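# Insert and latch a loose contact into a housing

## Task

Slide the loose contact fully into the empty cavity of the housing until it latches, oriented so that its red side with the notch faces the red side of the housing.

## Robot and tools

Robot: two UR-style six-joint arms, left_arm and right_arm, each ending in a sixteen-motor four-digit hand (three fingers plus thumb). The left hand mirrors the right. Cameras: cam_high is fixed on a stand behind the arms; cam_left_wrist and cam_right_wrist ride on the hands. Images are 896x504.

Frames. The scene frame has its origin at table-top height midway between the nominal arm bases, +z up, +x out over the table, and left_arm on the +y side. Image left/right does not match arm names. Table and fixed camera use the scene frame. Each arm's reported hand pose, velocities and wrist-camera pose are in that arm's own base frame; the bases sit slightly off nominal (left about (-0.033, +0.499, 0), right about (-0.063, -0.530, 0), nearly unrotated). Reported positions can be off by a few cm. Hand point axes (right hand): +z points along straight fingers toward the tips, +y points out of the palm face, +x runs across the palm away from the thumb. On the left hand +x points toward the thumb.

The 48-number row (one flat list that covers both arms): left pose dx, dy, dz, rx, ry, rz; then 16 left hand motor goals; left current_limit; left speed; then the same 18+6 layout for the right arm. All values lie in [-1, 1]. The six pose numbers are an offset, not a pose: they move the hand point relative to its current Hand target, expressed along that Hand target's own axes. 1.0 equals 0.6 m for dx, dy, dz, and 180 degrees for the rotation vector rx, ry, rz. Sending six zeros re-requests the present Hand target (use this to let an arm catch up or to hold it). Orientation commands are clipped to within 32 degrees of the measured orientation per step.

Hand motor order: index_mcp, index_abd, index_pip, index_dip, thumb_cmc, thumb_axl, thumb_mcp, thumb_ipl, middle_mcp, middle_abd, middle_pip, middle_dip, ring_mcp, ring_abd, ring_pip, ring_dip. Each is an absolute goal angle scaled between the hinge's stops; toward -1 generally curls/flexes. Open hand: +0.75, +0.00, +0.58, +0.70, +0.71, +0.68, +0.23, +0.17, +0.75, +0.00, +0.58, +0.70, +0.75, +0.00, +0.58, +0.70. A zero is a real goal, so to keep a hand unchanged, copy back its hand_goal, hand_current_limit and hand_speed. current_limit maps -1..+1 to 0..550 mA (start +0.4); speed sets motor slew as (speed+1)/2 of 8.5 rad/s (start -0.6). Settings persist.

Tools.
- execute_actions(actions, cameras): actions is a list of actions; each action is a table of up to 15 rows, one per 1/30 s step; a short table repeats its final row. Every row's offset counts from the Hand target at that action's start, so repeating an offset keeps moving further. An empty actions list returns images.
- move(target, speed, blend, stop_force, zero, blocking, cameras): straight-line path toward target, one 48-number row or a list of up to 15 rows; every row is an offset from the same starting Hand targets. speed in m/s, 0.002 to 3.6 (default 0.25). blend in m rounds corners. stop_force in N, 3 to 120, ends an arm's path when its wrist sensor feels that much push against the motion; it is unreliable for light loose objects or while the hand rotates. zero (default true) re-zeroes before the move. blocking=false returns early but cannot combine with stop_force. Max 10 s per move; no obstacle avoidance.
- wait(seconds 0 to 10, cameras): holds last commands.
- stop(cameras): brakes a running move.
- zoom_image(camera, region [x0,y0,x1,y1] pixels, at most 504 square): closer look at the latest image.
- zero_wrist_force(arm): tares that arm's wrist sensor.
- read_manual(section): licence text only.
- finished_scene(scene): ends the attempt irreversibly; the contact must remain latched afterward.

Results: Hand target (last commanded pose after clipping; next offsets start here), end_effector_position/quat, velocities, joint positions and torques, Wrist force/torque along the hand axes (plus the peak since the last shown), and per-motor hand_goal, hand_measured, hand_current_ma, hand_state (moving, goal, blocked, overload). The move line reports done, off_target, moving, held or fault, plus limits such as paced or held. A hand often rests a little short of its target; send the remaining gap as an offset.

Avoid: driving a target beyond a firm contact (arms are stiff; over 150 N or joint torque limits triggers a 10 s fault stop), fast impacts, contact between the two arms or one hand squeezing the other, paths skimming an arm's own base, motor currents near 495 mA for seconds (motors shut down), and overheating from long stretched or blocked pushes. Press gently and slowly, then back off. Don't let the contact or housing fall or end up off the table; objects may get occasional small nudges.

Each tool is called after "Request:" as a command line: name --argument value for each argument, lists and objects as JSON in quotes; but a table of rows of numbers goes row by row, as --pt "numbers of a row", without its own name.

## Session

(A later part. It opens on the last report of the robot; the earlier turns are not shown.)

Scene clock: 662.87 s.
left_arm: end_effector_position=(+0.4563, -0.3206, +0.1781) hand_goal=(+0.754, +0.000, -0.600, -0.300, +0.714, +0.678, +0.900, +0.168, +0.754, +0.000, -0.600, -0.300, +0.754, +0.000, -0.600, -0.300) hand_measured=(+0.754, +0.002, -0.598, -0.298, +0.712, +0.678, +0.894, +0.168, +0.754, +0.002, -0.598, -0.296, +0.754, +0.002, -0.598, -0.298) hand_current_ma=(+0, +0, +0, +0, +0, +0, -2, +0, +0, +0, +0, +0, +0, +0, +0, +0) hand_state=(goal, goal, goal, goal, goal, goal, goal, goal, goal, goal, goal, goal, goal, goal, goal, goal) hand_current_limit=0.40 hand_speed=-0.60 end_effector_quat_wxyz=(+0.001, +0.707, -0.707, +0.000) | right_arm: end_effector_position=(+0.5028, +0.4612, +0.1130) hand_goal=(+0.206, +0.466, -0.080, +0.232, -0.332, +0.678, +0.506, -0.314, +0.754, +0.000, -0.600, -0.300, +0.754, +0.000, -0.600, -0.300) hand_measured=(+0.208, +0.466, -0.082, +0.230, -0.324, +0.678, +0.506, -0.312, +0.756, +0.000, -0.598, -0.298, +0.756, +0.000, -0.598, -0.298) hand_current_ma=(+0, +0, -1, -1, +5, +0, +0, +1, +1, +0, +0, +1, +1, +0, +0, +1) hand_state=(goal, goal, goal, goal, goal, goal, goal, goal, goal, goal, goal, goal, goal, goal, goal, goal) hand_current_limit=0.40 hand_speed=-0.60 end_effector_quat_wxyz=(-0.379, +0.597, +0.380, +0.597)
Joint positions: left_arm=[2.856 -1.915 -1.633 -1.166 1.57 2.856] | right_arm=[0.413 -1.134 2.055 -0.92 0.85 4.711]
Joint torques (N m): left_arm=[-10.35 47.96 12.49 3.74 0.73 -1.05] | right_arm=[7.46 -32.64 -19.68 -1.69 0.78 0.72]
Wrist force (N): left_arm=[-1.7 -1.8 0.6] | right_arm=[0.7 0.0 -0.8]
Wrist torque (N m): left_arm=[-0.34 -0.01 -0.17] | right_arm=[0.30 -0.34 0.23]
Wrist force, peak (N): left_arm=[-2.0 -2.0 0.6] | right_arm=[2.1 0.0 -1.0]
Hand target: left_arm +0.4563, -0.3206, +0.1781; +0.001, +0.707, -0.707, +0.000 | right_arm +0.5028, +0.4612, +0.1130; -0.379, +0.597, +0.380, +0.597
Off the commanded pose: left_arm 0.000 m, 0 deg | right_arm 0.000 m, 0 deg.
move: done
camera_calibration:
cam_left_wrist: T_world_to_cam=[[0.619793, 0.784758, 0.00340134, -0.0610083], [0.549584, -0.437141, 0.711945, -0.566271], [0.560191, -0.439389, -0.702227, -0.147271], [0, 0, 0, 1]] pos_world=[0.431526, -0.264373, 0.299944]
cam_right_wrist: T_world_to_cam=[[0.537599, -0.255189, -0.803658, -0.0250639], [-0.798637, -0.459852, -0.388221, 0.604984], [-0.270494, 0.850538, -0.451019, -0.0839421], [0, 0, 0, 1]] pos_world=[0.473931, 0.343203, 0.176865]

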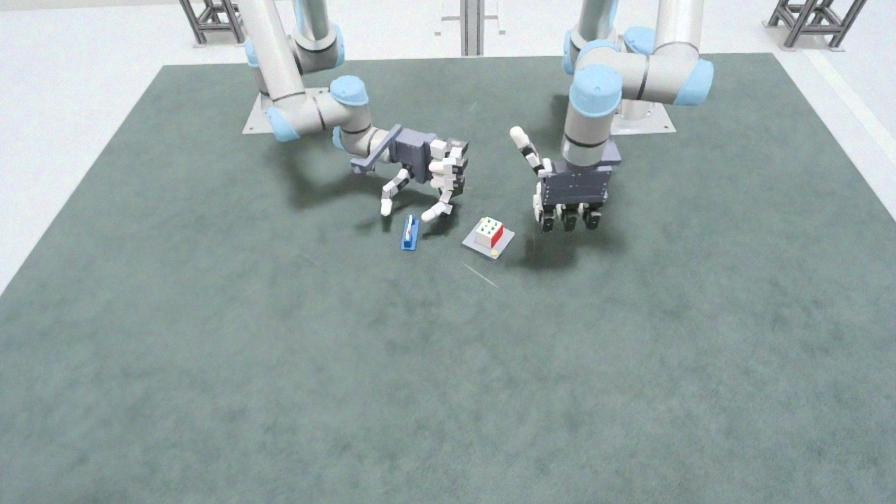

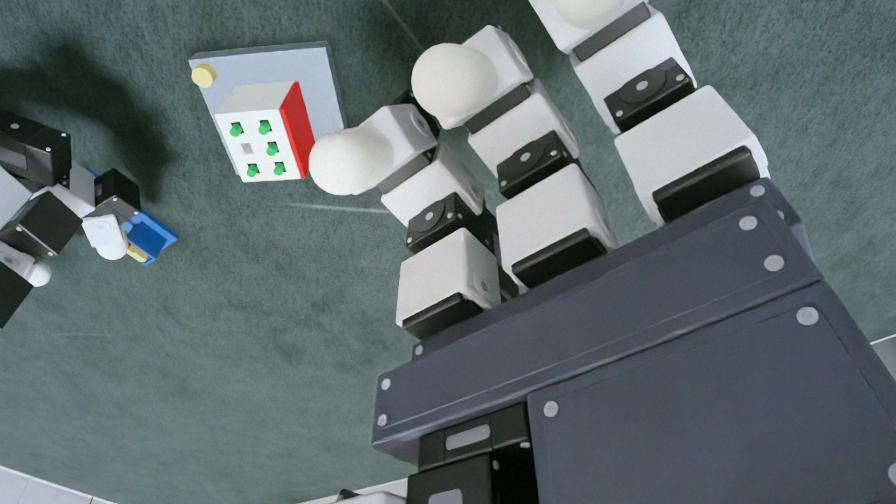

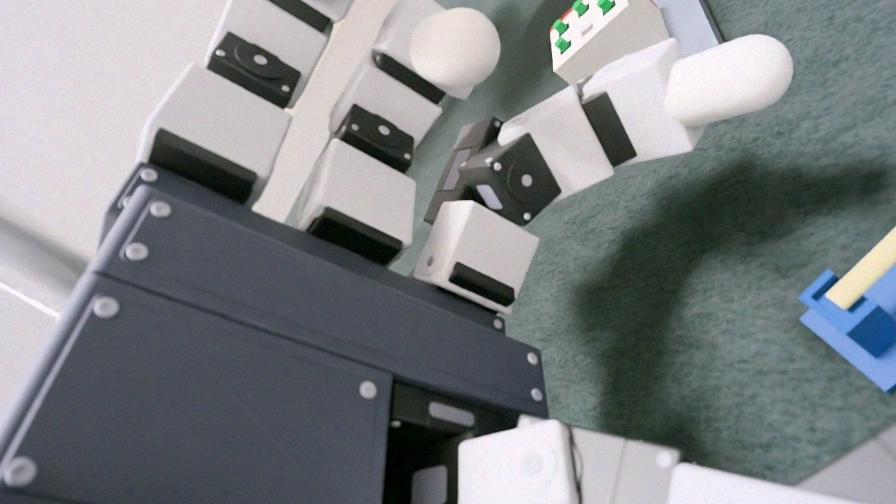

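Request:
move --target '[0,0,0,0,0,0,0.754,0,-0.6,-0.3,0.714,0.678,0.9,0.168,0.754,0,-0.6,-0.3,0.754,0,-0.6,-0.3,0.4,-0.6,-0.0598,-0.0023,0.0017,0,0,0,0.2055,0.4667,-0.0803,0.2319,-0.3329,0.678,0.5056,-0.3135,0.754,0,-0.6,-0.3,0.754,0,-0.6,-0.3,0.4,-0.6]' --speed 0.06 --stop_force 10 --cameras '["all"]'

Request:
zoom_image --camera "cam_high" --region '[360, 160, 480, 260]'

Request:
zoom_image --camera "cam_left_wrist" --region '[0, 120, 200, 320]'

Request:
zoom_image --camera "cam_right_wrist" --region '[600, 0, 896, 420]'

Scene clock: 692.00 s.
left_arm: end_effector_position=(+0.4563, -0.3206, +0.1781) hand_goal=(+0.754, +0.000, -0.600, -0.300, +0.714, +0.678, +0.900, +0.168, +0.754, +0.000, -0.600, -0.300, +0.754, +0.000, -0.600, -0.300) hand_measured=(+0.754, +0.002, -0.598, -0.298, +0.712, +0.678, +0.894, +0.168, +0.754, +0.002, -0.598, -0.296, +0.754, +0.002, -0.598, -0.298) hand_current_ma=(+0, +0, +0, +0, +0, +0, -2, +0, +0, +0, +0, +0, +0, +0, +0, +0) hand_state=(goal, goal, goal, goal, goal, goal, goal, goal, goal, goal, goal, goal, goal, goal, goal, goal) hand_current_limit=0.40 hand_speed=-0.60 end_effector_quat_wxyz=(+0.001, +0.707, -0.707, +0.000) | right_arm: end_effector_position=(+0.5020, +0.4627, +0.0772) hand_goal=(+0.206, +0.466, -0.080, +0.232, -0.332, +0.678, +0.506, -0.314, +0.754, +0.000, -0.600, -0.300, +0.754, +0.000, -0.600, -0.300) hand_measured=(+0.208, +0.466, -0.082, +0.230, -0.324, +0.678, +0.506, -0.312, +0.756, +0.000, -0.598, -0.298, +0.756, +0.000, -0.598, -0.298) hand_current_ma=(+0, +0, -1, -1, +5, +0, +0, +1, +1, +0, +0, +1, +1, +0, +0, +1) hand_state=(goal, goal, goal, goal, goal, goal, goal, goal, goal, goal, goal, goal, goal, goal, goal, goal) hand_current_limit=0.40 hand_speed=-0.60 end_effector_quat_wxyz=(-0.379, +0.597, +0.380, +0.597)
Joint positions: left_arm=[2.856 -1.915 -1.633 -1.166 1.57 2.856] | right_arm=[0.417 -1.055 2.068 -1.012 0.854 4.711]
Joint torques (N m): left_arm=[-10.41 48.04 13.34 3.95 1.46 -0.91] | right_arm=[-6.44 -44.51 -17.68 -0.83 -1.46 1.08]
Wrist force (N): left_arm=[-1.8 -1.9 0.2] | right_arm=[0.7 -0.2 -0.8]
Wrist torque (N m): left_arm=[-0.32 -0.01 -0.18] | right_arm=[0.25 -0.34 0.25]
Wrist force, peak (N): left_arm=[-2.0 -2.0 0.5] | right_arm=[1.0 -0.1 -0.9]
Hand target: left_arm +0.4563, -0.3206, +0.1781; +0.001, +0.707, -0.707, +0.000 | right_arm +0.5021, +0.4627, +0.0772; -0.379, +0.597, +0.380, +0.597
Off the commanded pose: left_arm 0.000 m, 0 deg | right_arm 0.000 m, 0 deg.
move: done
camera_calibration:
cam_left_wrist: T_world_to_cam=[[0.619793, 0.784758, 0.00340134, -0.0610083], [0.549584, -0.437141, 0.711945, -0.566271], [0.560191, -0.439389, -0.702227, -0.147271], [0, 0, 0, 1]] pos_world=[0.431526, -0.264373, 0.299944]
cam_right_wrist: T_world_to_cam=[[0.537706, -0.255127, -0.803606, -0.0531819], [-0.798565, -0.459885, -0.38833, 0.59109], [-0.270493, 0.850539, -0.451018, -0.101627], [0, 0, 0, 1]] pos_world=[0.473131, 0.344703, 0.140965]

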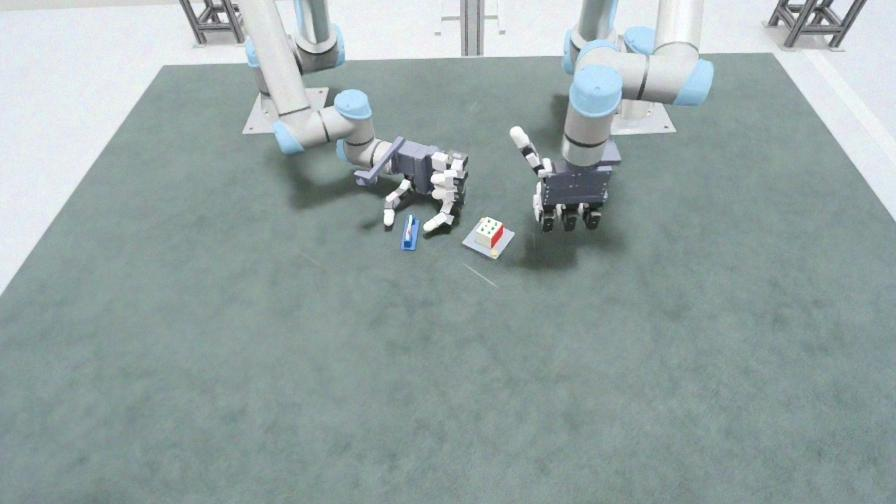

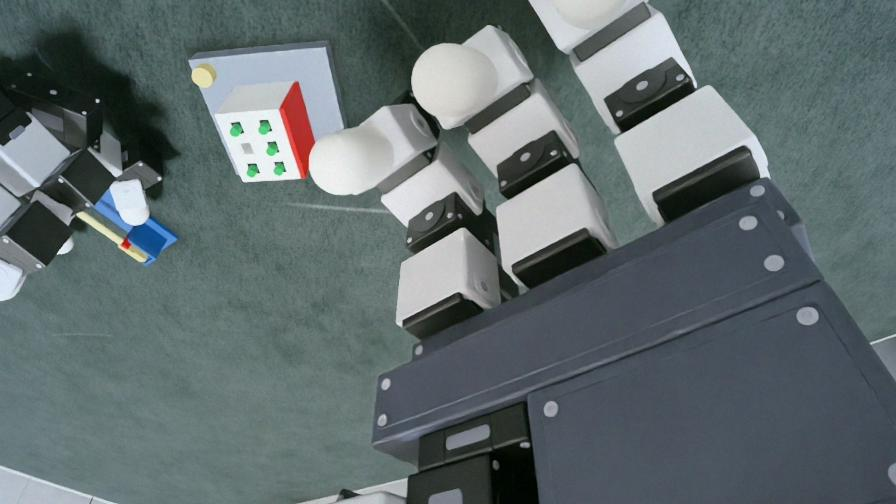

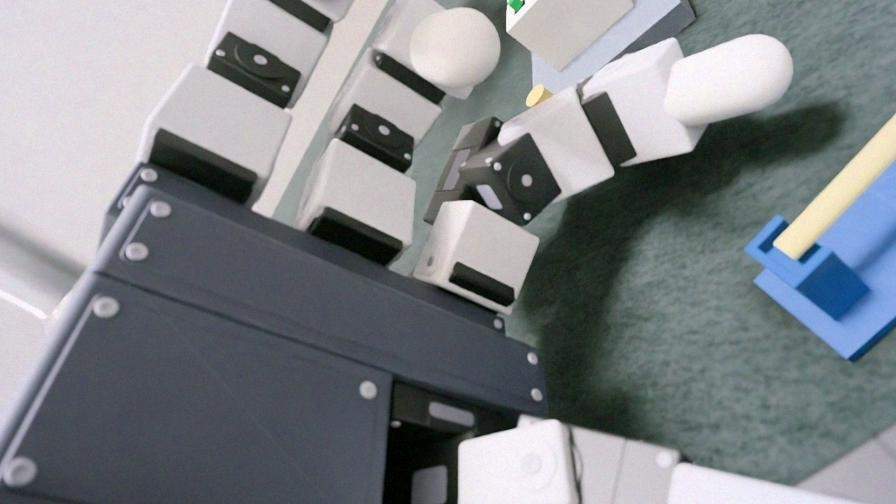

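Scaled by 4.200 from the camera's 896x504 image, which has a finer 1280x720 frame.

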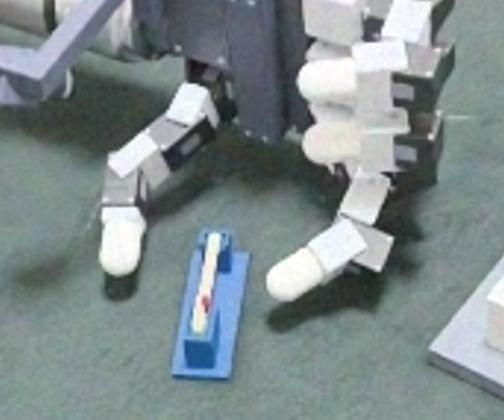

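Scaled by 2.520 from the camera's 896x504 image, which has a finer 1280x720 frame.

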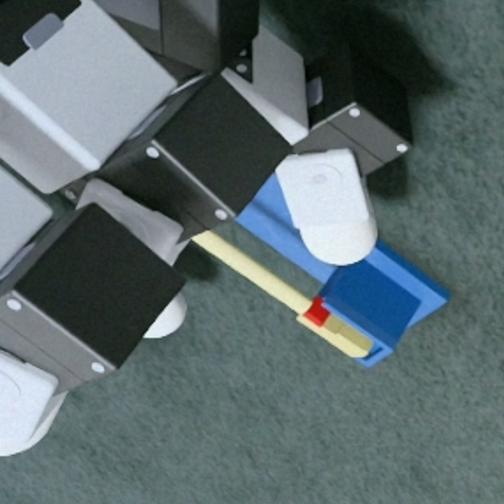

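Scaled by 1.200 from the camera's 896x504 image, which has a finer 1280x720 frame.

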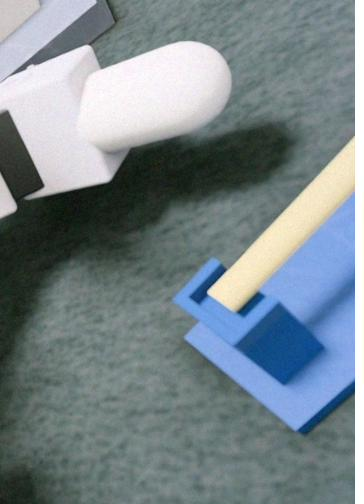

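Request:
move --target '[0,0,0,0,0,0,0.754,0,-0.6,-0.3,0.714,0.678,0.9,0.168,0.754,0,-0.6,-0.3,0.754,0,-0.6,-0.3,0.4,-0.6,0,0,0,0,0,0,0.0274,0.4667,-0.0803,0.2319,-0.3329,0.678,0.2921,-0.3135,0.754,0,-0.6,-0.3,0.754,0,-0.6,-0.3,0.4,-0.85]' --cameras '["all"]'

Request:
zoom_image --camera "cam_high" --region '[370, 180, 450, 260]'

Request:
zoom_image --camera "cam_left_wrist" --region '[0, 120, 200, 320]'

Request:
zoom_image --camera "cam_right_wrist" --region '[646, 60, 896, 400]'

Scene clock: 705.30 s.
left_arm: end_effector_position=(+0.4563, -0.3206, +0.1781) hand_goal=(+0.754, +0.000, -0.600, -0.300, +0.714, +0.678, +0.900, +0.168, +0.754, +0.000, -0.600, -0.300, +0.754, +0.000, -0.600, -0.300) hand_measured=(+0.754, +0.002, -0.598, -0.298, +0.712, +0.678, +0.894, +0.168, +0.754, +0.002, -0.598, -0.296, +0.754, +0.002, -0.598, -0.298) hand_current_ma=(+0, +0, +0, +0, +0, +0, -2, +0, +0, +0, +0, +0, +0, +0, +0, +0) hand_state=(goal, goal, goal, goal, goal, goal, goal, goal, goal, goal, goal, goal, goal, goal, goal, goal) hand_current_limit=0.40 hand_speed=-0.60 end_effector_quat_wxyz=(+0.001, +0.707, -0.707, +0.000) | right_arm: end_effector_position=(+0.5021, +0.4627, +0.0772) hand_goal=(+0.028, +0.466, -0.080, +0.232, -0.332, +0.678, +0.292, -0.314, +0.754, +0.000, -0.600, -0.300, +0.754, +0.000, -0.600, -0.300) hand_measured=(+0.030, +0.466, -0.082, +0.230, -0.324, +0.678, +0.294, -0.312, +0.756, +0.000, -0.598, -0.298, +0.756, +0.000, -0.598, -0.298) hand_current_ma=(+1, +0, -1, -1, +5, +0, +1, +1, +1, +0, +0, +1, +1, +0, +0, +1) hand_state=(goal, goal, goal, goal, goal, goal, goal, goal, goal, goal, goal, goal, goal, goal, goal, goal) hand_current_limit=0.40 hand_speed=-0.85 end_effector_quat_wxyz=(-0.379, +0.597, +0.380, +0.597)
Joint positions: left_arm=[2.856 -1.915 -1.633 -1.166 1.57 2.856] | right_arm=[0.417 -1.055 2.068 -1.012 0.854 4.711]
Joint torques (N m): left_arm=[-10.7 48.38 13.22 3.85 1.13 -1.02] | right_arm=[-9.09 -46.01 -17.03 -2.96 -1.54 0.82]
Wrist force (N): left_arm=[-1.8 -1.7 0.7] | right_arm=[0.5 0.0 -1.0]
Wrist torque (N m): left_arm=[-0.34 0.00 -0.18] | right_arm=[0.29 -0.32 0.25]
Wrist force, peak (N): left_arm=[-1.9 -2.0 0.7] | right_arm=[0.8 0.0 -1.0]
Hand target: left_arm +0.4563, -0.3206, +0.1781; +0.001, +0.707, -0.707, +0.000 | right_arm +0.5021, +0.4627, +0.0772; -0.379, +0.597, +0.380, +0.597
Off the commanded pose: left_arm 0.000 m, 0 deg | right_arm 0.000 m, 0 deg.
move: done
camera_calibration:
cam_left_wrist: T_world_to_cam=[[0.619793, 0.784758, 0.00340134, -0.0610083], [0.549584, -0.437141, 0.711945, -0.566271], [0.560191, -0.439389, -0.702227, -0.147271], [0, 0, 0, 1]] pos_world=[0.431526, -0.264373, 0.299944]
cam_right_wrist: T_world_to_cam=[[0.53777, -0.25509, -0.803575, -0.0532296], [-0.798522, -0.459905, -0.388395, 0.591085], [-0.270492, 0.850539, -0.451018, -0.101627], [0, 0, 0, 1]] pos_world=[0.473131, 0.344702, 0.140965]

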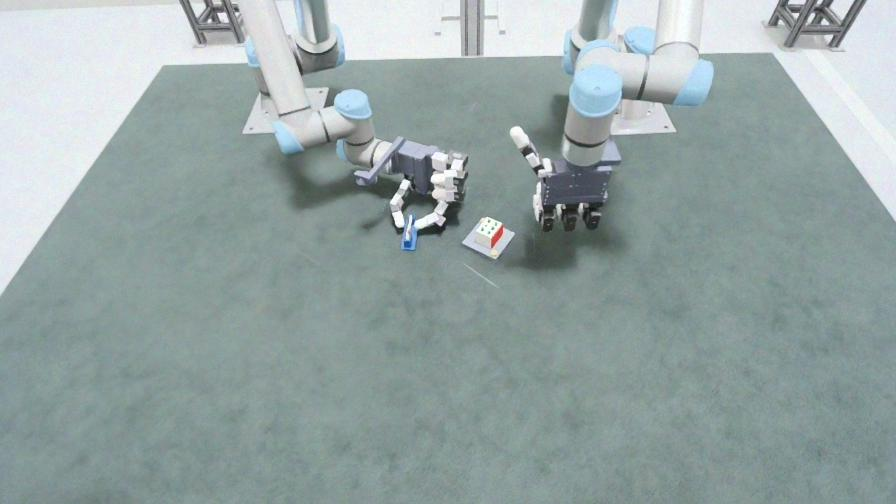

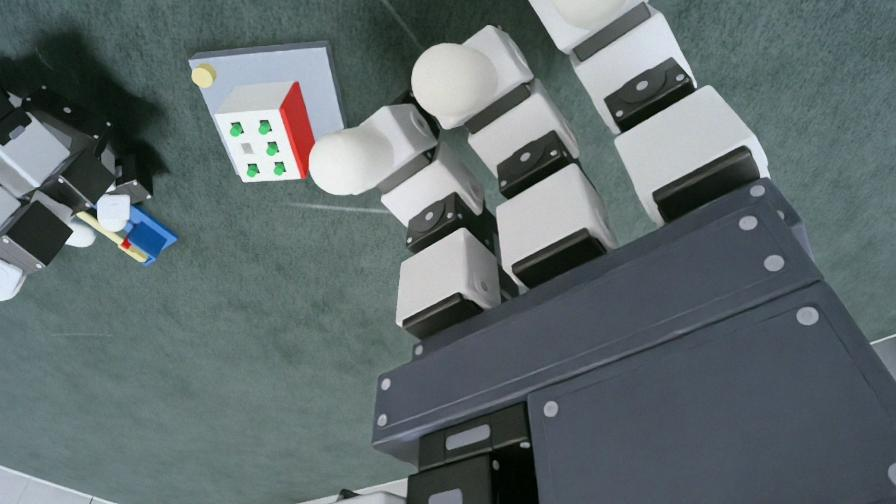

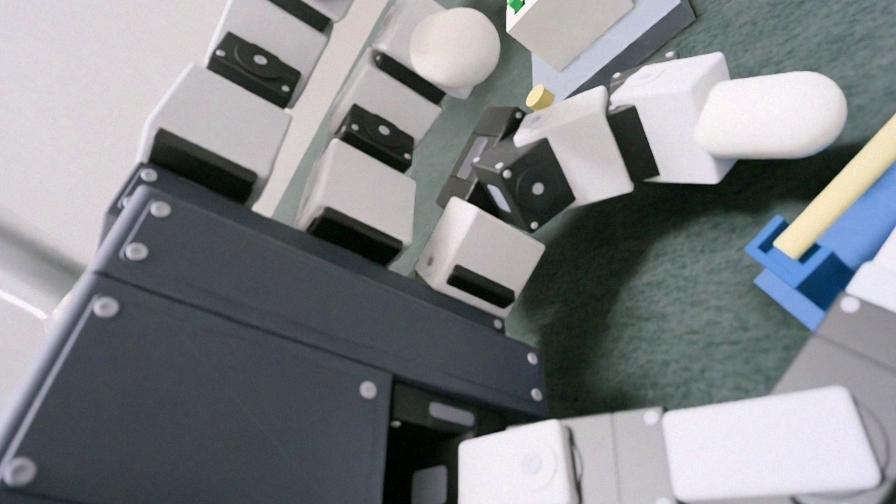

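Scaled by 6.300 from the camera's 896x504 image, which has a finer 1280x720 frame.

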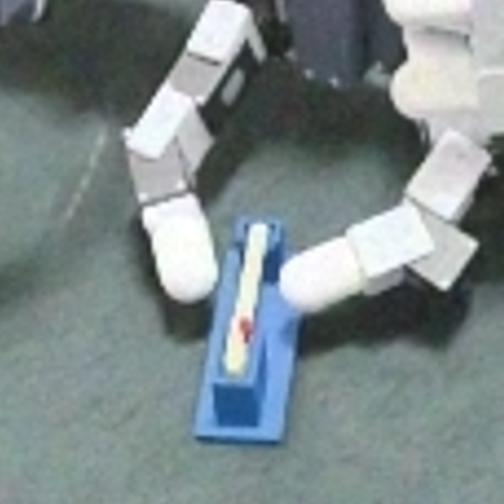

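Scaled by 2.520 from the camera's 896x504 image, which has a finer 1280x720 frame.

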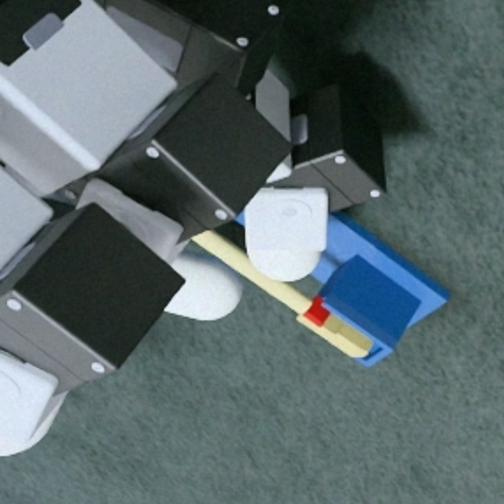

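Scaled by 1.482 from the camera's 896x504 image, which has a finer 1280x720 frame.

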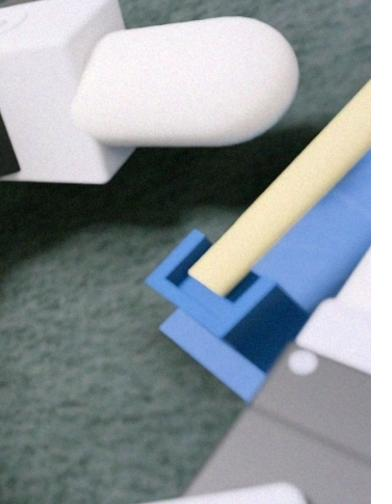

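Request:
move --target '[0,0,0,0,0,0,0.754,0,-0.6,-0.3,0.714,0.678,0.9,0.168,0.754,0,-0.6,-0.3,0.754,0,-0.6,-0.3,0.4,-0.6,0,0,0,0,0,0,-0.1233,0.4667,-0.0803,0.2319,-0.3329,0.678,0.1573,-0.3135,0.754,0,-0.6,-0.3,0.754,0,-0.6,-0.3,0.4,-0.9]' --cameras '["all"]'

Request:
zoom_image --camera "cam_high" --region '[370, 180, 450, 260]'

Request:
zoom_image --camera "cam_left_wrist" --region '[0, 120, 200, 320]'

Request:
zoom_image --camera "cam_right_wrist" --region '[646, 60, 896, 400]'

Scene clock: 716.77 s.
left_arm: end_effector_position=(+0.4563, -0.3206, +0.1781) hand_goal=(+0.754, +0.000, -0.600, -0.300, +0.714, +0.678, +0.900, +0.168, +0.754, +0.000, -0.600, -0.300, +0.754, +0.000, -0.600, -0.300) hand_measured=(+0.754, +0.002, -0.598, -0.298, +0.712, +0.678, +0.894, +0.168, +0.754, +0.002, -0.598, -0.296, +0.754, +0.002, -0.598, -0.298) hand_current_ma=(+0, +0, +0, +0, +0, +0, -2, +0, +0, +0, +0, +0, +0, +0, +0, +0) hand_state=(goal, goal, goal, goal, goal, goal, goal, goal, goal, goal, goal, goal, goal, goal, goal, goal) hand_current_limit=0.40 hand_speed=-0.60 end_effector_quat_wxyz=(+0.001, +0.707, -0.707, +0.000) | right_arm: end_effector_position=(+0.5021, +0.4627, +0.0772) hand_goal=(-0.124, +0.466, -0.080, +0.232, -0.332, +0.678, +0.158, -0.314, +0.754, +0.000, -0.600, -0.300, +0.754, +0.000, -0.600, -0.300) hand_measured=(-0.062, +0.466, -0.066, +0.232, -0.324, +0.678, +0.212, -0.300, +0.756, +0.000, -0.598, -0.298, +0.756, +0.000, -0.598, -0.298) hand_current_ma=(+138, +0, +13, +0, +5, +0, +155, +21, +1, +0, +0, +1, +1, +0, +0, +1) hand_state=(blocked, goal, goal, goal, goal, goal, blocked, goal, goal, goal, goal, goal, goal, goal, goal, goal) hand_current_limit=0.40 hand_speed=-0.90 end_effector_quat_wxyz=(-0.379, +0.597, +0.380, +0.597)
Joint positions: left_arm=[2.856 -1.915 -1.633 -1.166 1.57 2.856] | right_arm=[0.417 -1.055 2.068 -1.012 0.854 4.711]
Joint torques (N m): left_arm=[-10.56 47.5 13.34 3.75 1.31 -0.98] | right_arm=[-8.8 -45.62 -18.14 -2.79 -1.52 0.94]
Wrist force (N): left_arm=[-1.9 -1.8 0.5] | right_arm=[0.7 0.1 -0.6]
Wrist torque (N m): left_arm=[-0.33 0.00 -0.19] | right_arm=[0.26 -0.33 0.25]
Wrist force, peak (N): left_arm=[-1.9 -2.0 0.7] | right_arm=[0.8 0.1 -1.1]
Hand target: left_arm +0.4563, -0.3206, +0.1781; +0.001, +0.707, -0.707, +0.000 | right_arm +0.5021, +0.4627, +0.0772; -0.379, +0.597, +0.380, +0.597
Off the commanded pose: left_arm 0.000 m, 0 deg | right_arm 0.000 m, 0 deg.
move: done
camera_calibration:
cam_left_wrist: T_world_to_cam=[[0.619793, 0.784758, 0.00340134, -0.0610083], [0.549584, -0.437141, 0.711945, -0.566271], [0.560191, -0.439389, -0.702227, -0.147271], [0, 0, 0, 1]] pos_world=[0.431526, -0.264373, 0.299944]
cam_right_wrist: T_world_to_cam=[[0.53777, -0.25509, -0.803575, -0.0532296], [-0.798522, -0.459905, -0.388395, 0.591085], [-0.270492, 0.850539, -0.451018, -0.101627], [0, 0, 0, 1]] pos_world=[0.473131, 0.344702, 0.140965]

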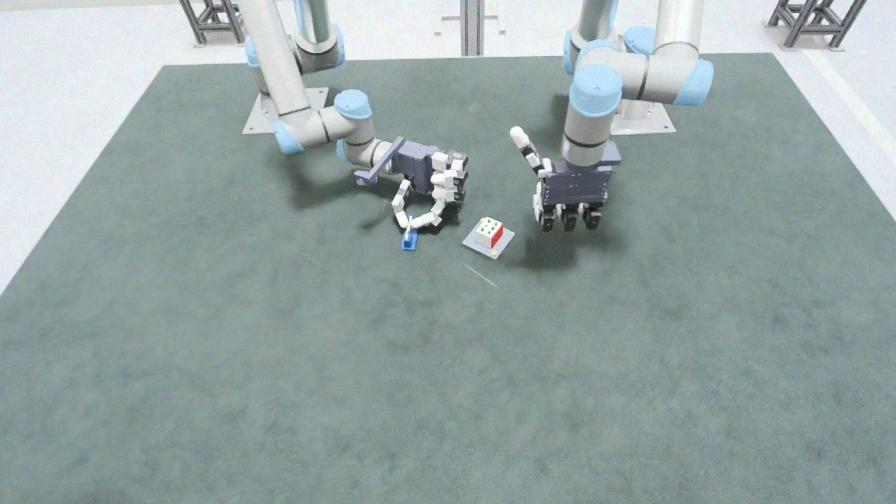

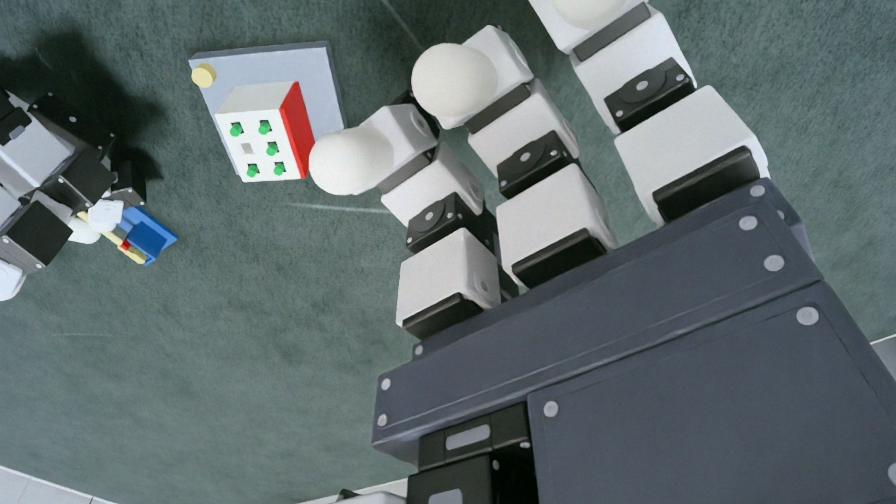

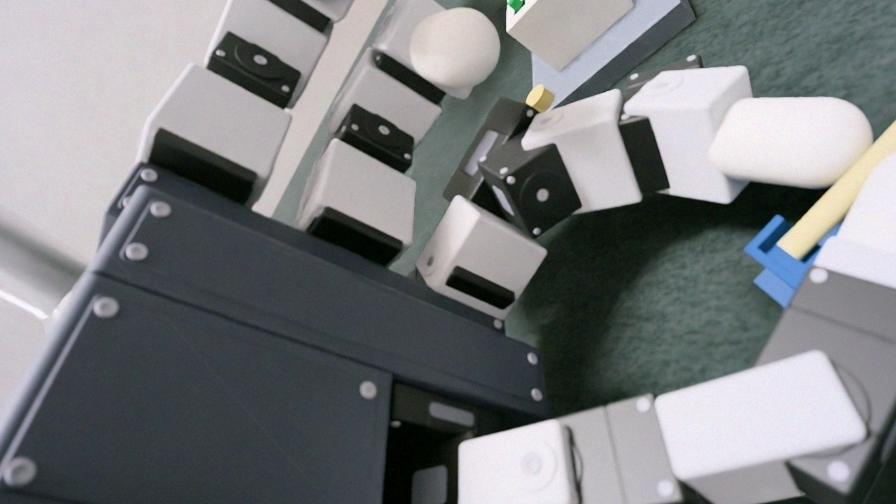

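Scaled by 6.300 from the camera's 896x504 image, which has a finer 1280x720 frame.

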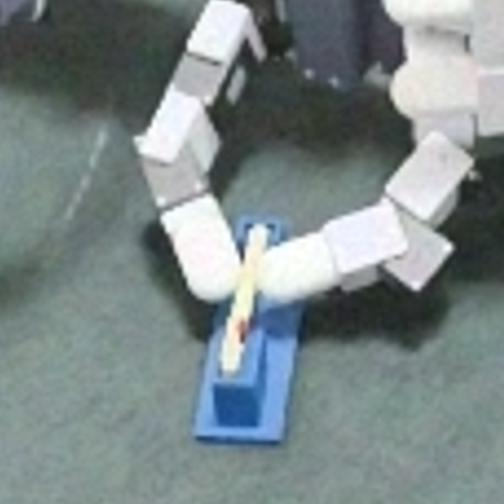

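Scaled by 2.520 from the camera's 896x504 image, which has a finer 1280x720 frame.

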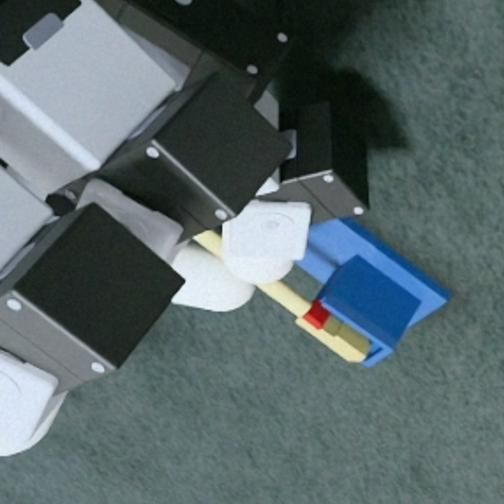

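Scaled by 1.482 from the camera's 896x504 image, which has a finer 1280x720 frame.

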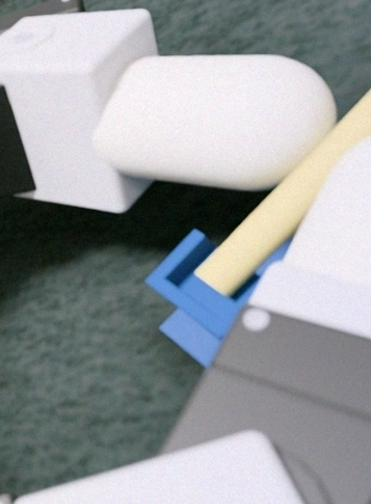

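Request:
move --pt "0 0 0 0 0 0 0.754 0 -0.6 -0.3 0.714 0.678 0.9 0.168 0.754 0 -0.6 -0.3 0.754 0 -0.6 -0.3 0.4 -0.6 0 0 0 0 0 0 -0.225 0.4667 -0.0803 0.2319 -0.3329 0.678 0.09 -0.3135 0.754 0 -0.6 -0.3 0.754 0 -0.6 -0.3 0.4 -0.9" --pt "0 0 0 0 0 0 0.754 0 -0.6 -0.3 0.714 0.678 0.9 0.168 0.754 0 -0.6 -0.3 0.754 0 -0.6 -0.3 0.4 -0.6 0.06 0 0 0 0 0 -0.225 0.4667 -0.0803 0.2319 -0.3329 0.678 0.09 -0.3135 0.754 0 -0.6 -0.3 0.754 0 -0.6 -0.3 0.4 -0.9" --speed 0.04 --cameras '["all"]'

Request:
zoom_image --camera "cam_high" --region '[370, 170, 450, 260]'

Request:
zoom_image --camera "cam_left_wrist" --region '[0, 120, 200, 320]'

Request:
zoom_image --camera "cam_right_wrist" --region '[646, 60, 896, 400]'

Scene clock: 727.93 s.
left_arm: end_effector_position=(+0.4563, -0.3206, +0.1781) hand_goal=(+0.754, +0.000, -0.600, -0.300, +0.714, +0.678, +0.900, +0.168, +0.754, +0.000, -0.600, -0.300, +0.754, +0.000, -0.600, -0.300) hand_measured=(+0.754, +0.002, -0.598, -0.298, +0.712, +0.678, +0.894, +0.168, +0.754, +0.002, -0.598, -0.296, +0.754, +0.002, -0.598, -0.298) hand_current_ma=(+0, +0, +0, +0, +0, +0, -2, +0, +0, +0, +0, +0, +0, +0, +0, +0) hand_state=(goal, goal, goal, goal, goal, goal, goal, goal, goal, goal, goal, goal, goal, goal, goal, goal) hand_current_limit=0.40 hand_speed=-0.60 end_effector_quat_wxyz=(+0.001, +0.707, -0.707, +0.000) | right_arm: end_effector_position=(+0.5021, +0.4627, +0.1133) hand_goal=(-0.224, +0.466, -0.080, +0.232, -0.332, +0.678, +0.090, -0.314, +0.754, +0.000, -0.600, -0.300, +0.754, +0.000, -0.600, -0.300) hand_measured=(-0.072, +0.464, -0.048, +0.238, -0.330, +0.678, +0.196, -0.286, +0.756, +0.000, -0.598, -0.298, +0.756, +0.000, -0.598, -0.298) hand_current_ma=(+385, +0, +47, +5, +1, +0, +385, +64, +1, +0, +0, +1, +1, +0, +0, +1) hand_state=(blocked, goal, blocked, goal, goal, goal, blocked, blocked, goal, goal, goal, goal, goal, goal, goal, goal) hand_current_limit=0.40 hand_speed=-0.90 end_effector_quat_wxyz=(-0.379, +0.597, +0.380, +0.597) end_effector_velocity=(+0.000, +0.000, +0.000) end_effector_angular_velocity=(+0.001, -0.004, +0.001)
Joint positions: left_arm=[2.856 -1.915 -1.633 -1.166 1.57 2.856] | right_arm=[0.417 -1.134 2.054 -0.92 0.854 4.712]
Joint velocities: left_arm=[within noise] | right_arm=[0.001 0.002 0.001 -0.006 0 -0.001]
Joint torques (N m): left_arm=[-9.85 46.88 13.48 3.67 1.34 -1.11] | right_arm=[7.92 -26.36 -9.11 -3.21 1.67 -1.32]
Wrist force (N): left_arm=[-1.8 -1.8 0.7] | right_arm=[0.4 -0.1 -0.8]
Wrist torque (N m): left_arm=[-0.34 0.01 -0.18] | right_arm=[0.28 -0.33 0.23]
Wrist force, peak (N): left_arm=[-1.9 -2.1 0.7] | right_arm=[1.6 -0.5 -1.0]
Hand target: left_arm +0.4563, -0.3206, +0.1781; +0.001, +0.707, -0.707, +0.000 | right_arm +0.5020, +0.4627, +0.1132; -0.379, +0.597, +0.380, +0.597
Off the commanded pose: left_arm 0.000 m, 0 deg | right_arm 0.000 m, 0 deg.
move: done
camera_calibration:
cam_left_wrist: T_world_to_cam=[[0.619793, 0.784758, 0.00340134, -0.0610083], [0.549584, -0.437141, 0.711945, -0.566271], [0.560191, -0.439389, -0.702227, -0.147271], [0, 0, 0, 1]] pos_world=[0.431526, -0.264373, 0.299944]
cam_right_wrist: T_world_to_cam=[[0.537806, -0.255041, -0.803566, -0.0243099], [-0.798525, -0.459817, -0.388493, 0.605175], [-0.270412, 0.850601, -0.450949, -0.0853897], [0, 0, 0, 1]] pos_world=[0.47323, 0.344702, 0.177065]

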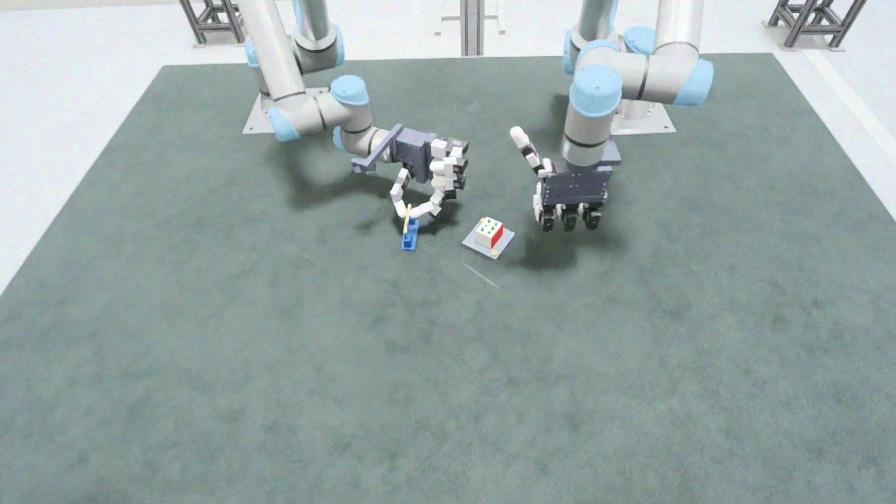

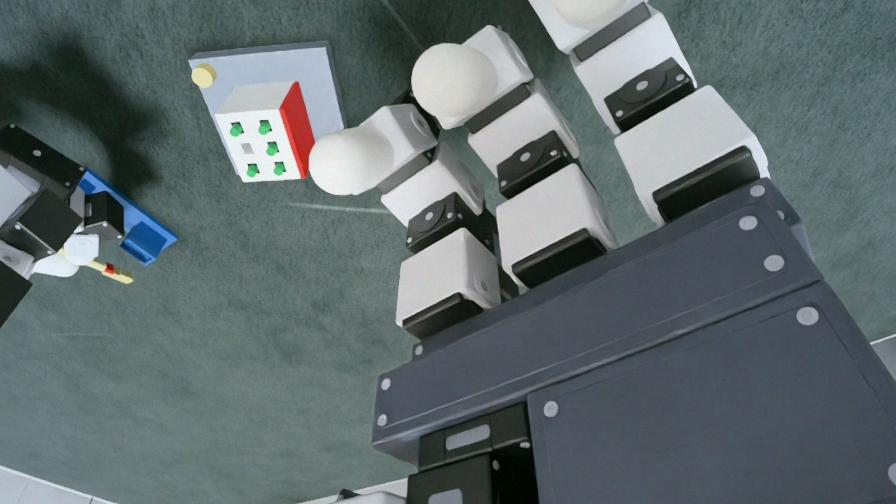

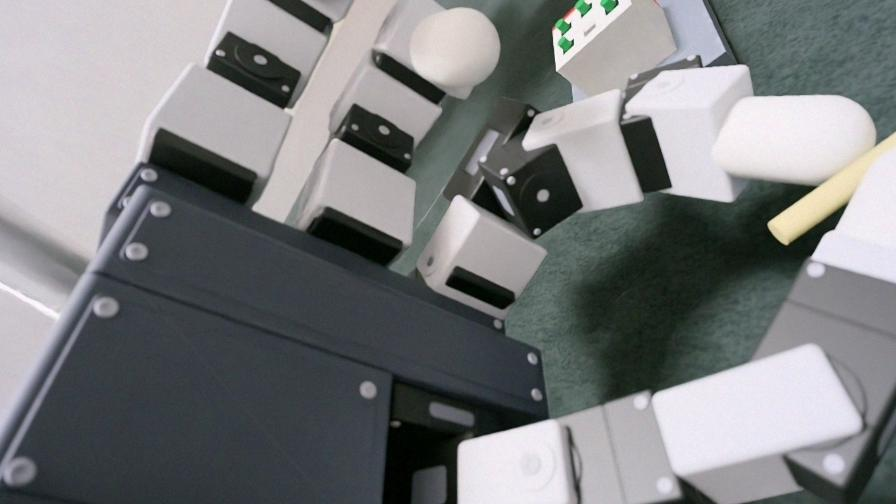

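Scaled by 5.600 from the camera's 896x504 image, which has a finer 1280x720 frame.

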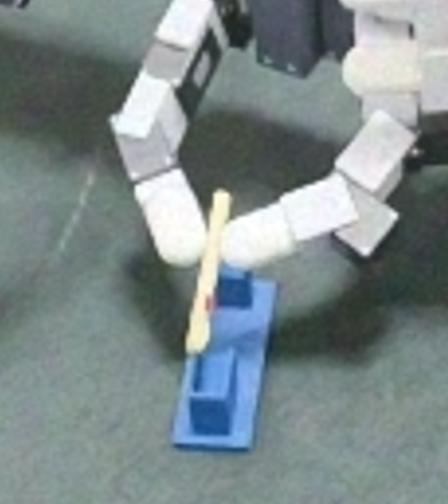

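Scaled by 2.520 from the camera's 896x504 image, which has a finer 1280x720 frame.

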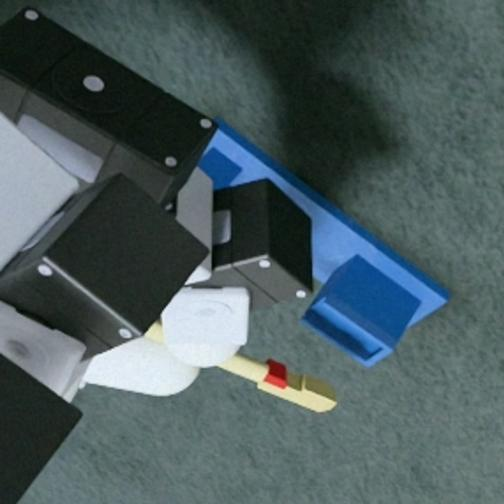

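Scaled by 1.482 from the camera's 896x504 image, which has a finer 1280x720 frame.

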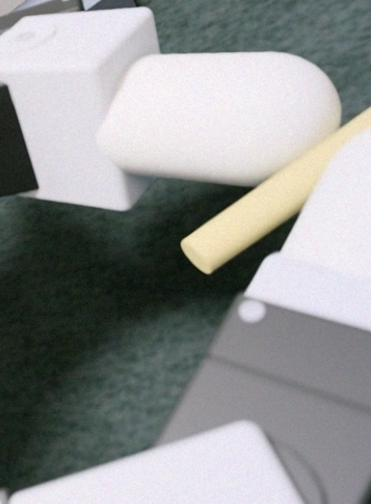

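Request:
move --pt "-0.1248 -0.007 0.075 0 0 0 0.754 0 -0.6 -0.3 0.714 0.678 1.0 0.6 0.754 0 -0.6 -0.3 0.754 0 -0.6 -0.3 0.4 -0.6 0 0 0 0 0 0 -0.225 0.4667 -0.0803 0.2319 -0.3329 0.678 0.09 -0.3135 0.754 0 -0.6 -0.3 0.754 0 -0.6 -0.3 0.4 -0.9" --pt "-0.1248 -0.007 0.075 0 0 0 0.754 0 -0.6 -0.3 0.714 0.678 1.0 0.6 0.754 0 -0.6 -0.3 0.754 0 -0.6 -0.3 0.4 -0.6 0.1048 0.0533 0.289 -0.1291 -0.0469 0.4456 -0.225 0.4667 -0.0803 0.2319 -0.3329 0.678 0.09 -0.3135 0.754 0 -0.6 -0.3 0.754 0 -0.6 -0.3 0.4 -0.9" --speed 0.15 --cameras '["all"]'

Scene clock: 783.07 s.
left_arm: end_effector_position=(+0.4604, -0.2457, +0.1331) hand_goal=(+0.754, +0.000, -0.600, -0.300, +0.714, +0.678, +1.000, +0.600, +0.754, +0.000, -0.600, -0.300, +0.754, +0.000, -0.600, -0.300) hand_measured=(+0.754, +0.002, -0.598, -0.298, +0.712, +0.678, +0.998, +0.598, +0.754, +0.002, -0.598, -0.296, +0.754, +0.002, -0.598, -0.298) hand_current_ma=(+0, +0, +0, +0, +0, +0, +0, +0, +0, +0, +0, +0, +0, +0, +0, +0) hand_state=(goal, goal, goal, goal, goal, goal, goal, goal, goal, goal, goal, goal, goal, goal, goal, goal) hand_current_limit=0.40 hand_speed=-0.60 end_effector_quat_wxyz=(+0.001, +0.707, -0.707, +0.000) | right_arm: end_effector_position=(+0.6045, +0.6062, +0.1759) hand_goal=(-0.224, +0.466, -0.080, +0.232, -0.332, +0.678, +0.090, -0.314, +0.754, +0.000, -0.600, -0.300, +0.754, +0.000, -0.600, -0.300) hand_measured=(-0.074, +0.464, -0.046, +0.240, -0.348, +0.676, +0.192, -0.286, +0.750, +0.000, -0.598, -0.298, +0.750, +0.000, -0.598, -0.298) hand_current_ma=(+385, +0, +51, +5, -18, -1, +385, +64, -3, +0, +0, +1, -3, +0, +0, +1) hand_state=(blocked, goal, blocked, goal, goal, goal, blocked, blocked, goal, goal, goal, goal, goal, goal, goal, goal) hand_current_limit=0.40 hand_speed=-0.90 end_effector_quat_wxyz=(-0.527, +0.797, -0.184, +0.232)
Joint positions: left_arm=[2.982 -1.902 -1.78 -1.031 1.57 2.982] | right_arm=[0.538 -0.771 0.848 0.293 1.203 5.958]
Joint torques (N m): left_arm=[-11.15 25.66 11.23 3.9 -2.01 1.27] | right_arm=[1.87 -63.03 -22.84 -1.49 -0.7 0.06]
Wrist force (N): left_arm=[-1.5 -2.0 0.7] | right_arm=[0.2 0.2 -0.6]
Wrist torque (N m): left_arm=[-0.33 -0.02 -0.15] | right_arm=[0.11 -0.15 0.07]
Wrist force, peak (N): left_arm=[-2.9 -1.9 1.3] | right_arm=[0.1 0.0 -1.2]
Hand target: left_arm +0.4604, -0.2457, +0.1331; +0.001, +0.707, -0.707, +0.000 | right_arm +0.6045, +0.6062, +0.1760; -0.527, +0.797, -0.184, +0.232
Off the commanded pose: left_arm 0.000 m, 0 deg | right_arm 0.000 m, 0 deg.
move: done
camera_calibration:
cam_left_wrist: T_world_to_cam=[[0.619793, 0.784758, 0.00340134, -0.122158], [0.549584, -0.437141, 0.711945, -0.503772], [0.560191, -0.439389, -0.702227, -0.148428], [0, 0, 0, 1]] pos_world=[0.435726, -0.189573, 0.254844]
cam_right_wrist: T_world_to_cam=[[-0.694046, 0.205789, -0.689892, 0.452884], [-0.719432, -0.162587, 0.675265, 0.362162], [0.0267944, 0.964996, 0.260894, -0.525773], [0, 0, 0, 1]] pos_world=[0.588961, 0.473053, 0.205057]

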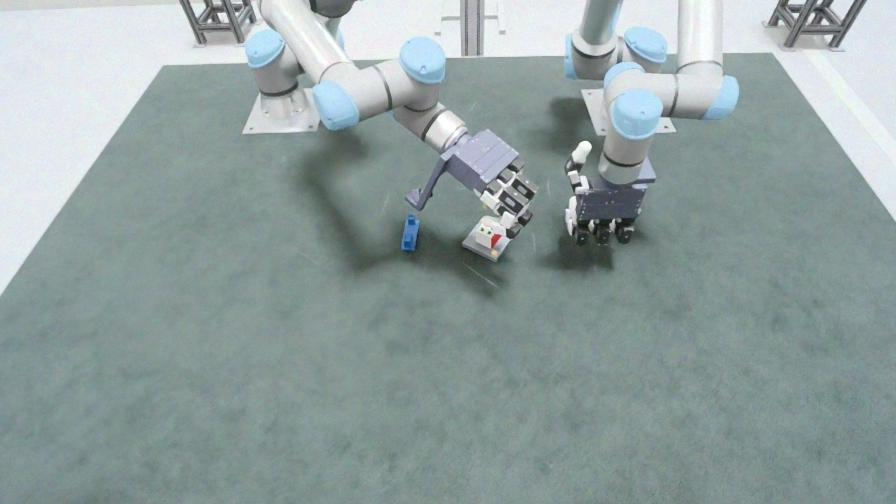

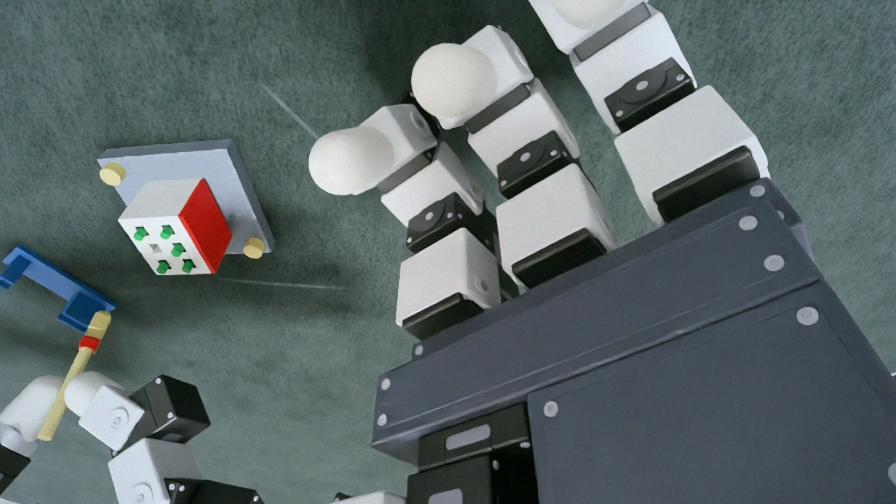

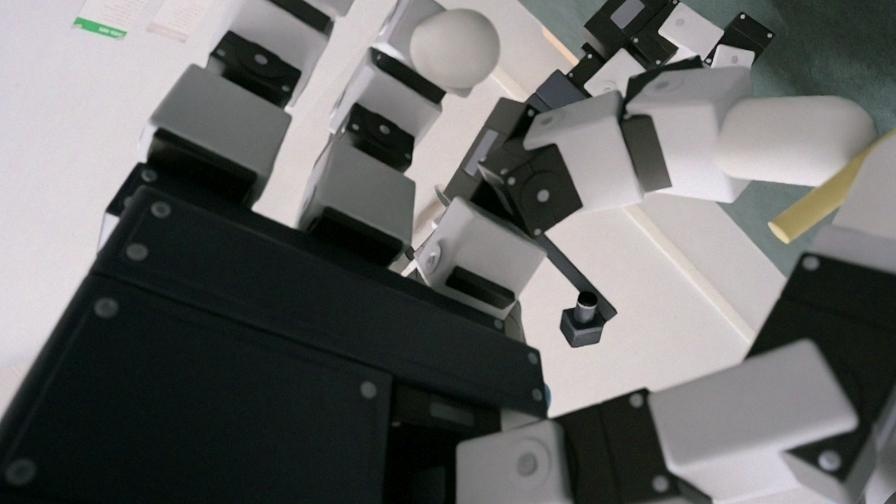

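Request:
zoom_image --camera "cam_left_wrist" --region '[0, 290, 160, 460]'

Request:
zoom_image --camera "cam_left_wrist" --region '[100, 170, 250, 290]'

Request:
zoom_image --camera "cam_high" --region '[440, 170, 560, 270]'

Request:
zoom_image --camera "cam_right_wrist" --region '[696, 80, 896, 280]'

Scaled by 2.965 from the camera's 896x504 image, which has a finer 1280x720 frame.

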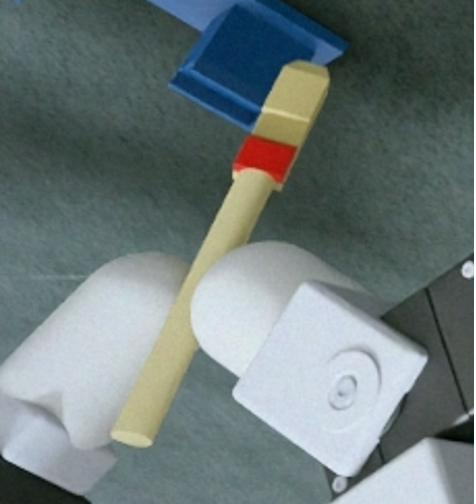

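Scaled by 3.360 from the camera's 896x504 image, which has a finer 1280x720 frame.

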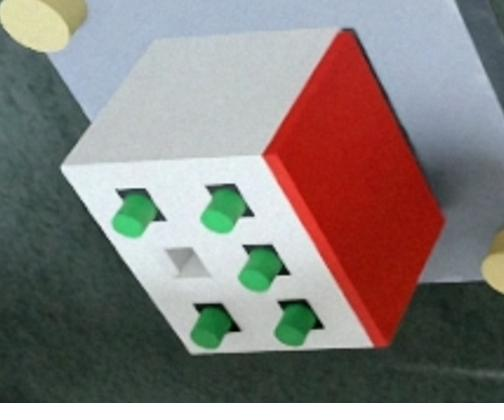

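Scaled by 4.200 from the camera's 896x504 image, which has a finer 1280x720 frame.

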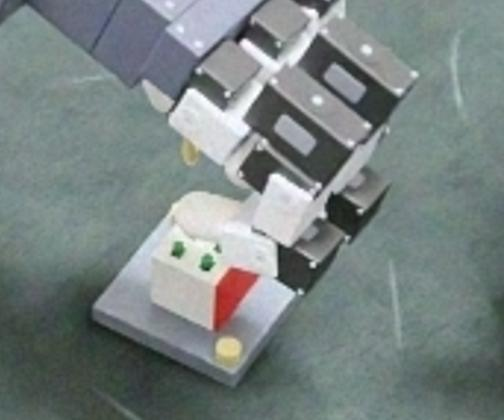

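Scaled by 2.520 from the camera's 896x504 image, which has a finer 1280x720 frame.

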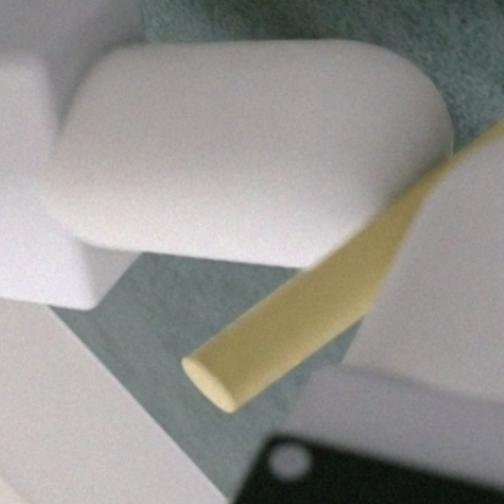

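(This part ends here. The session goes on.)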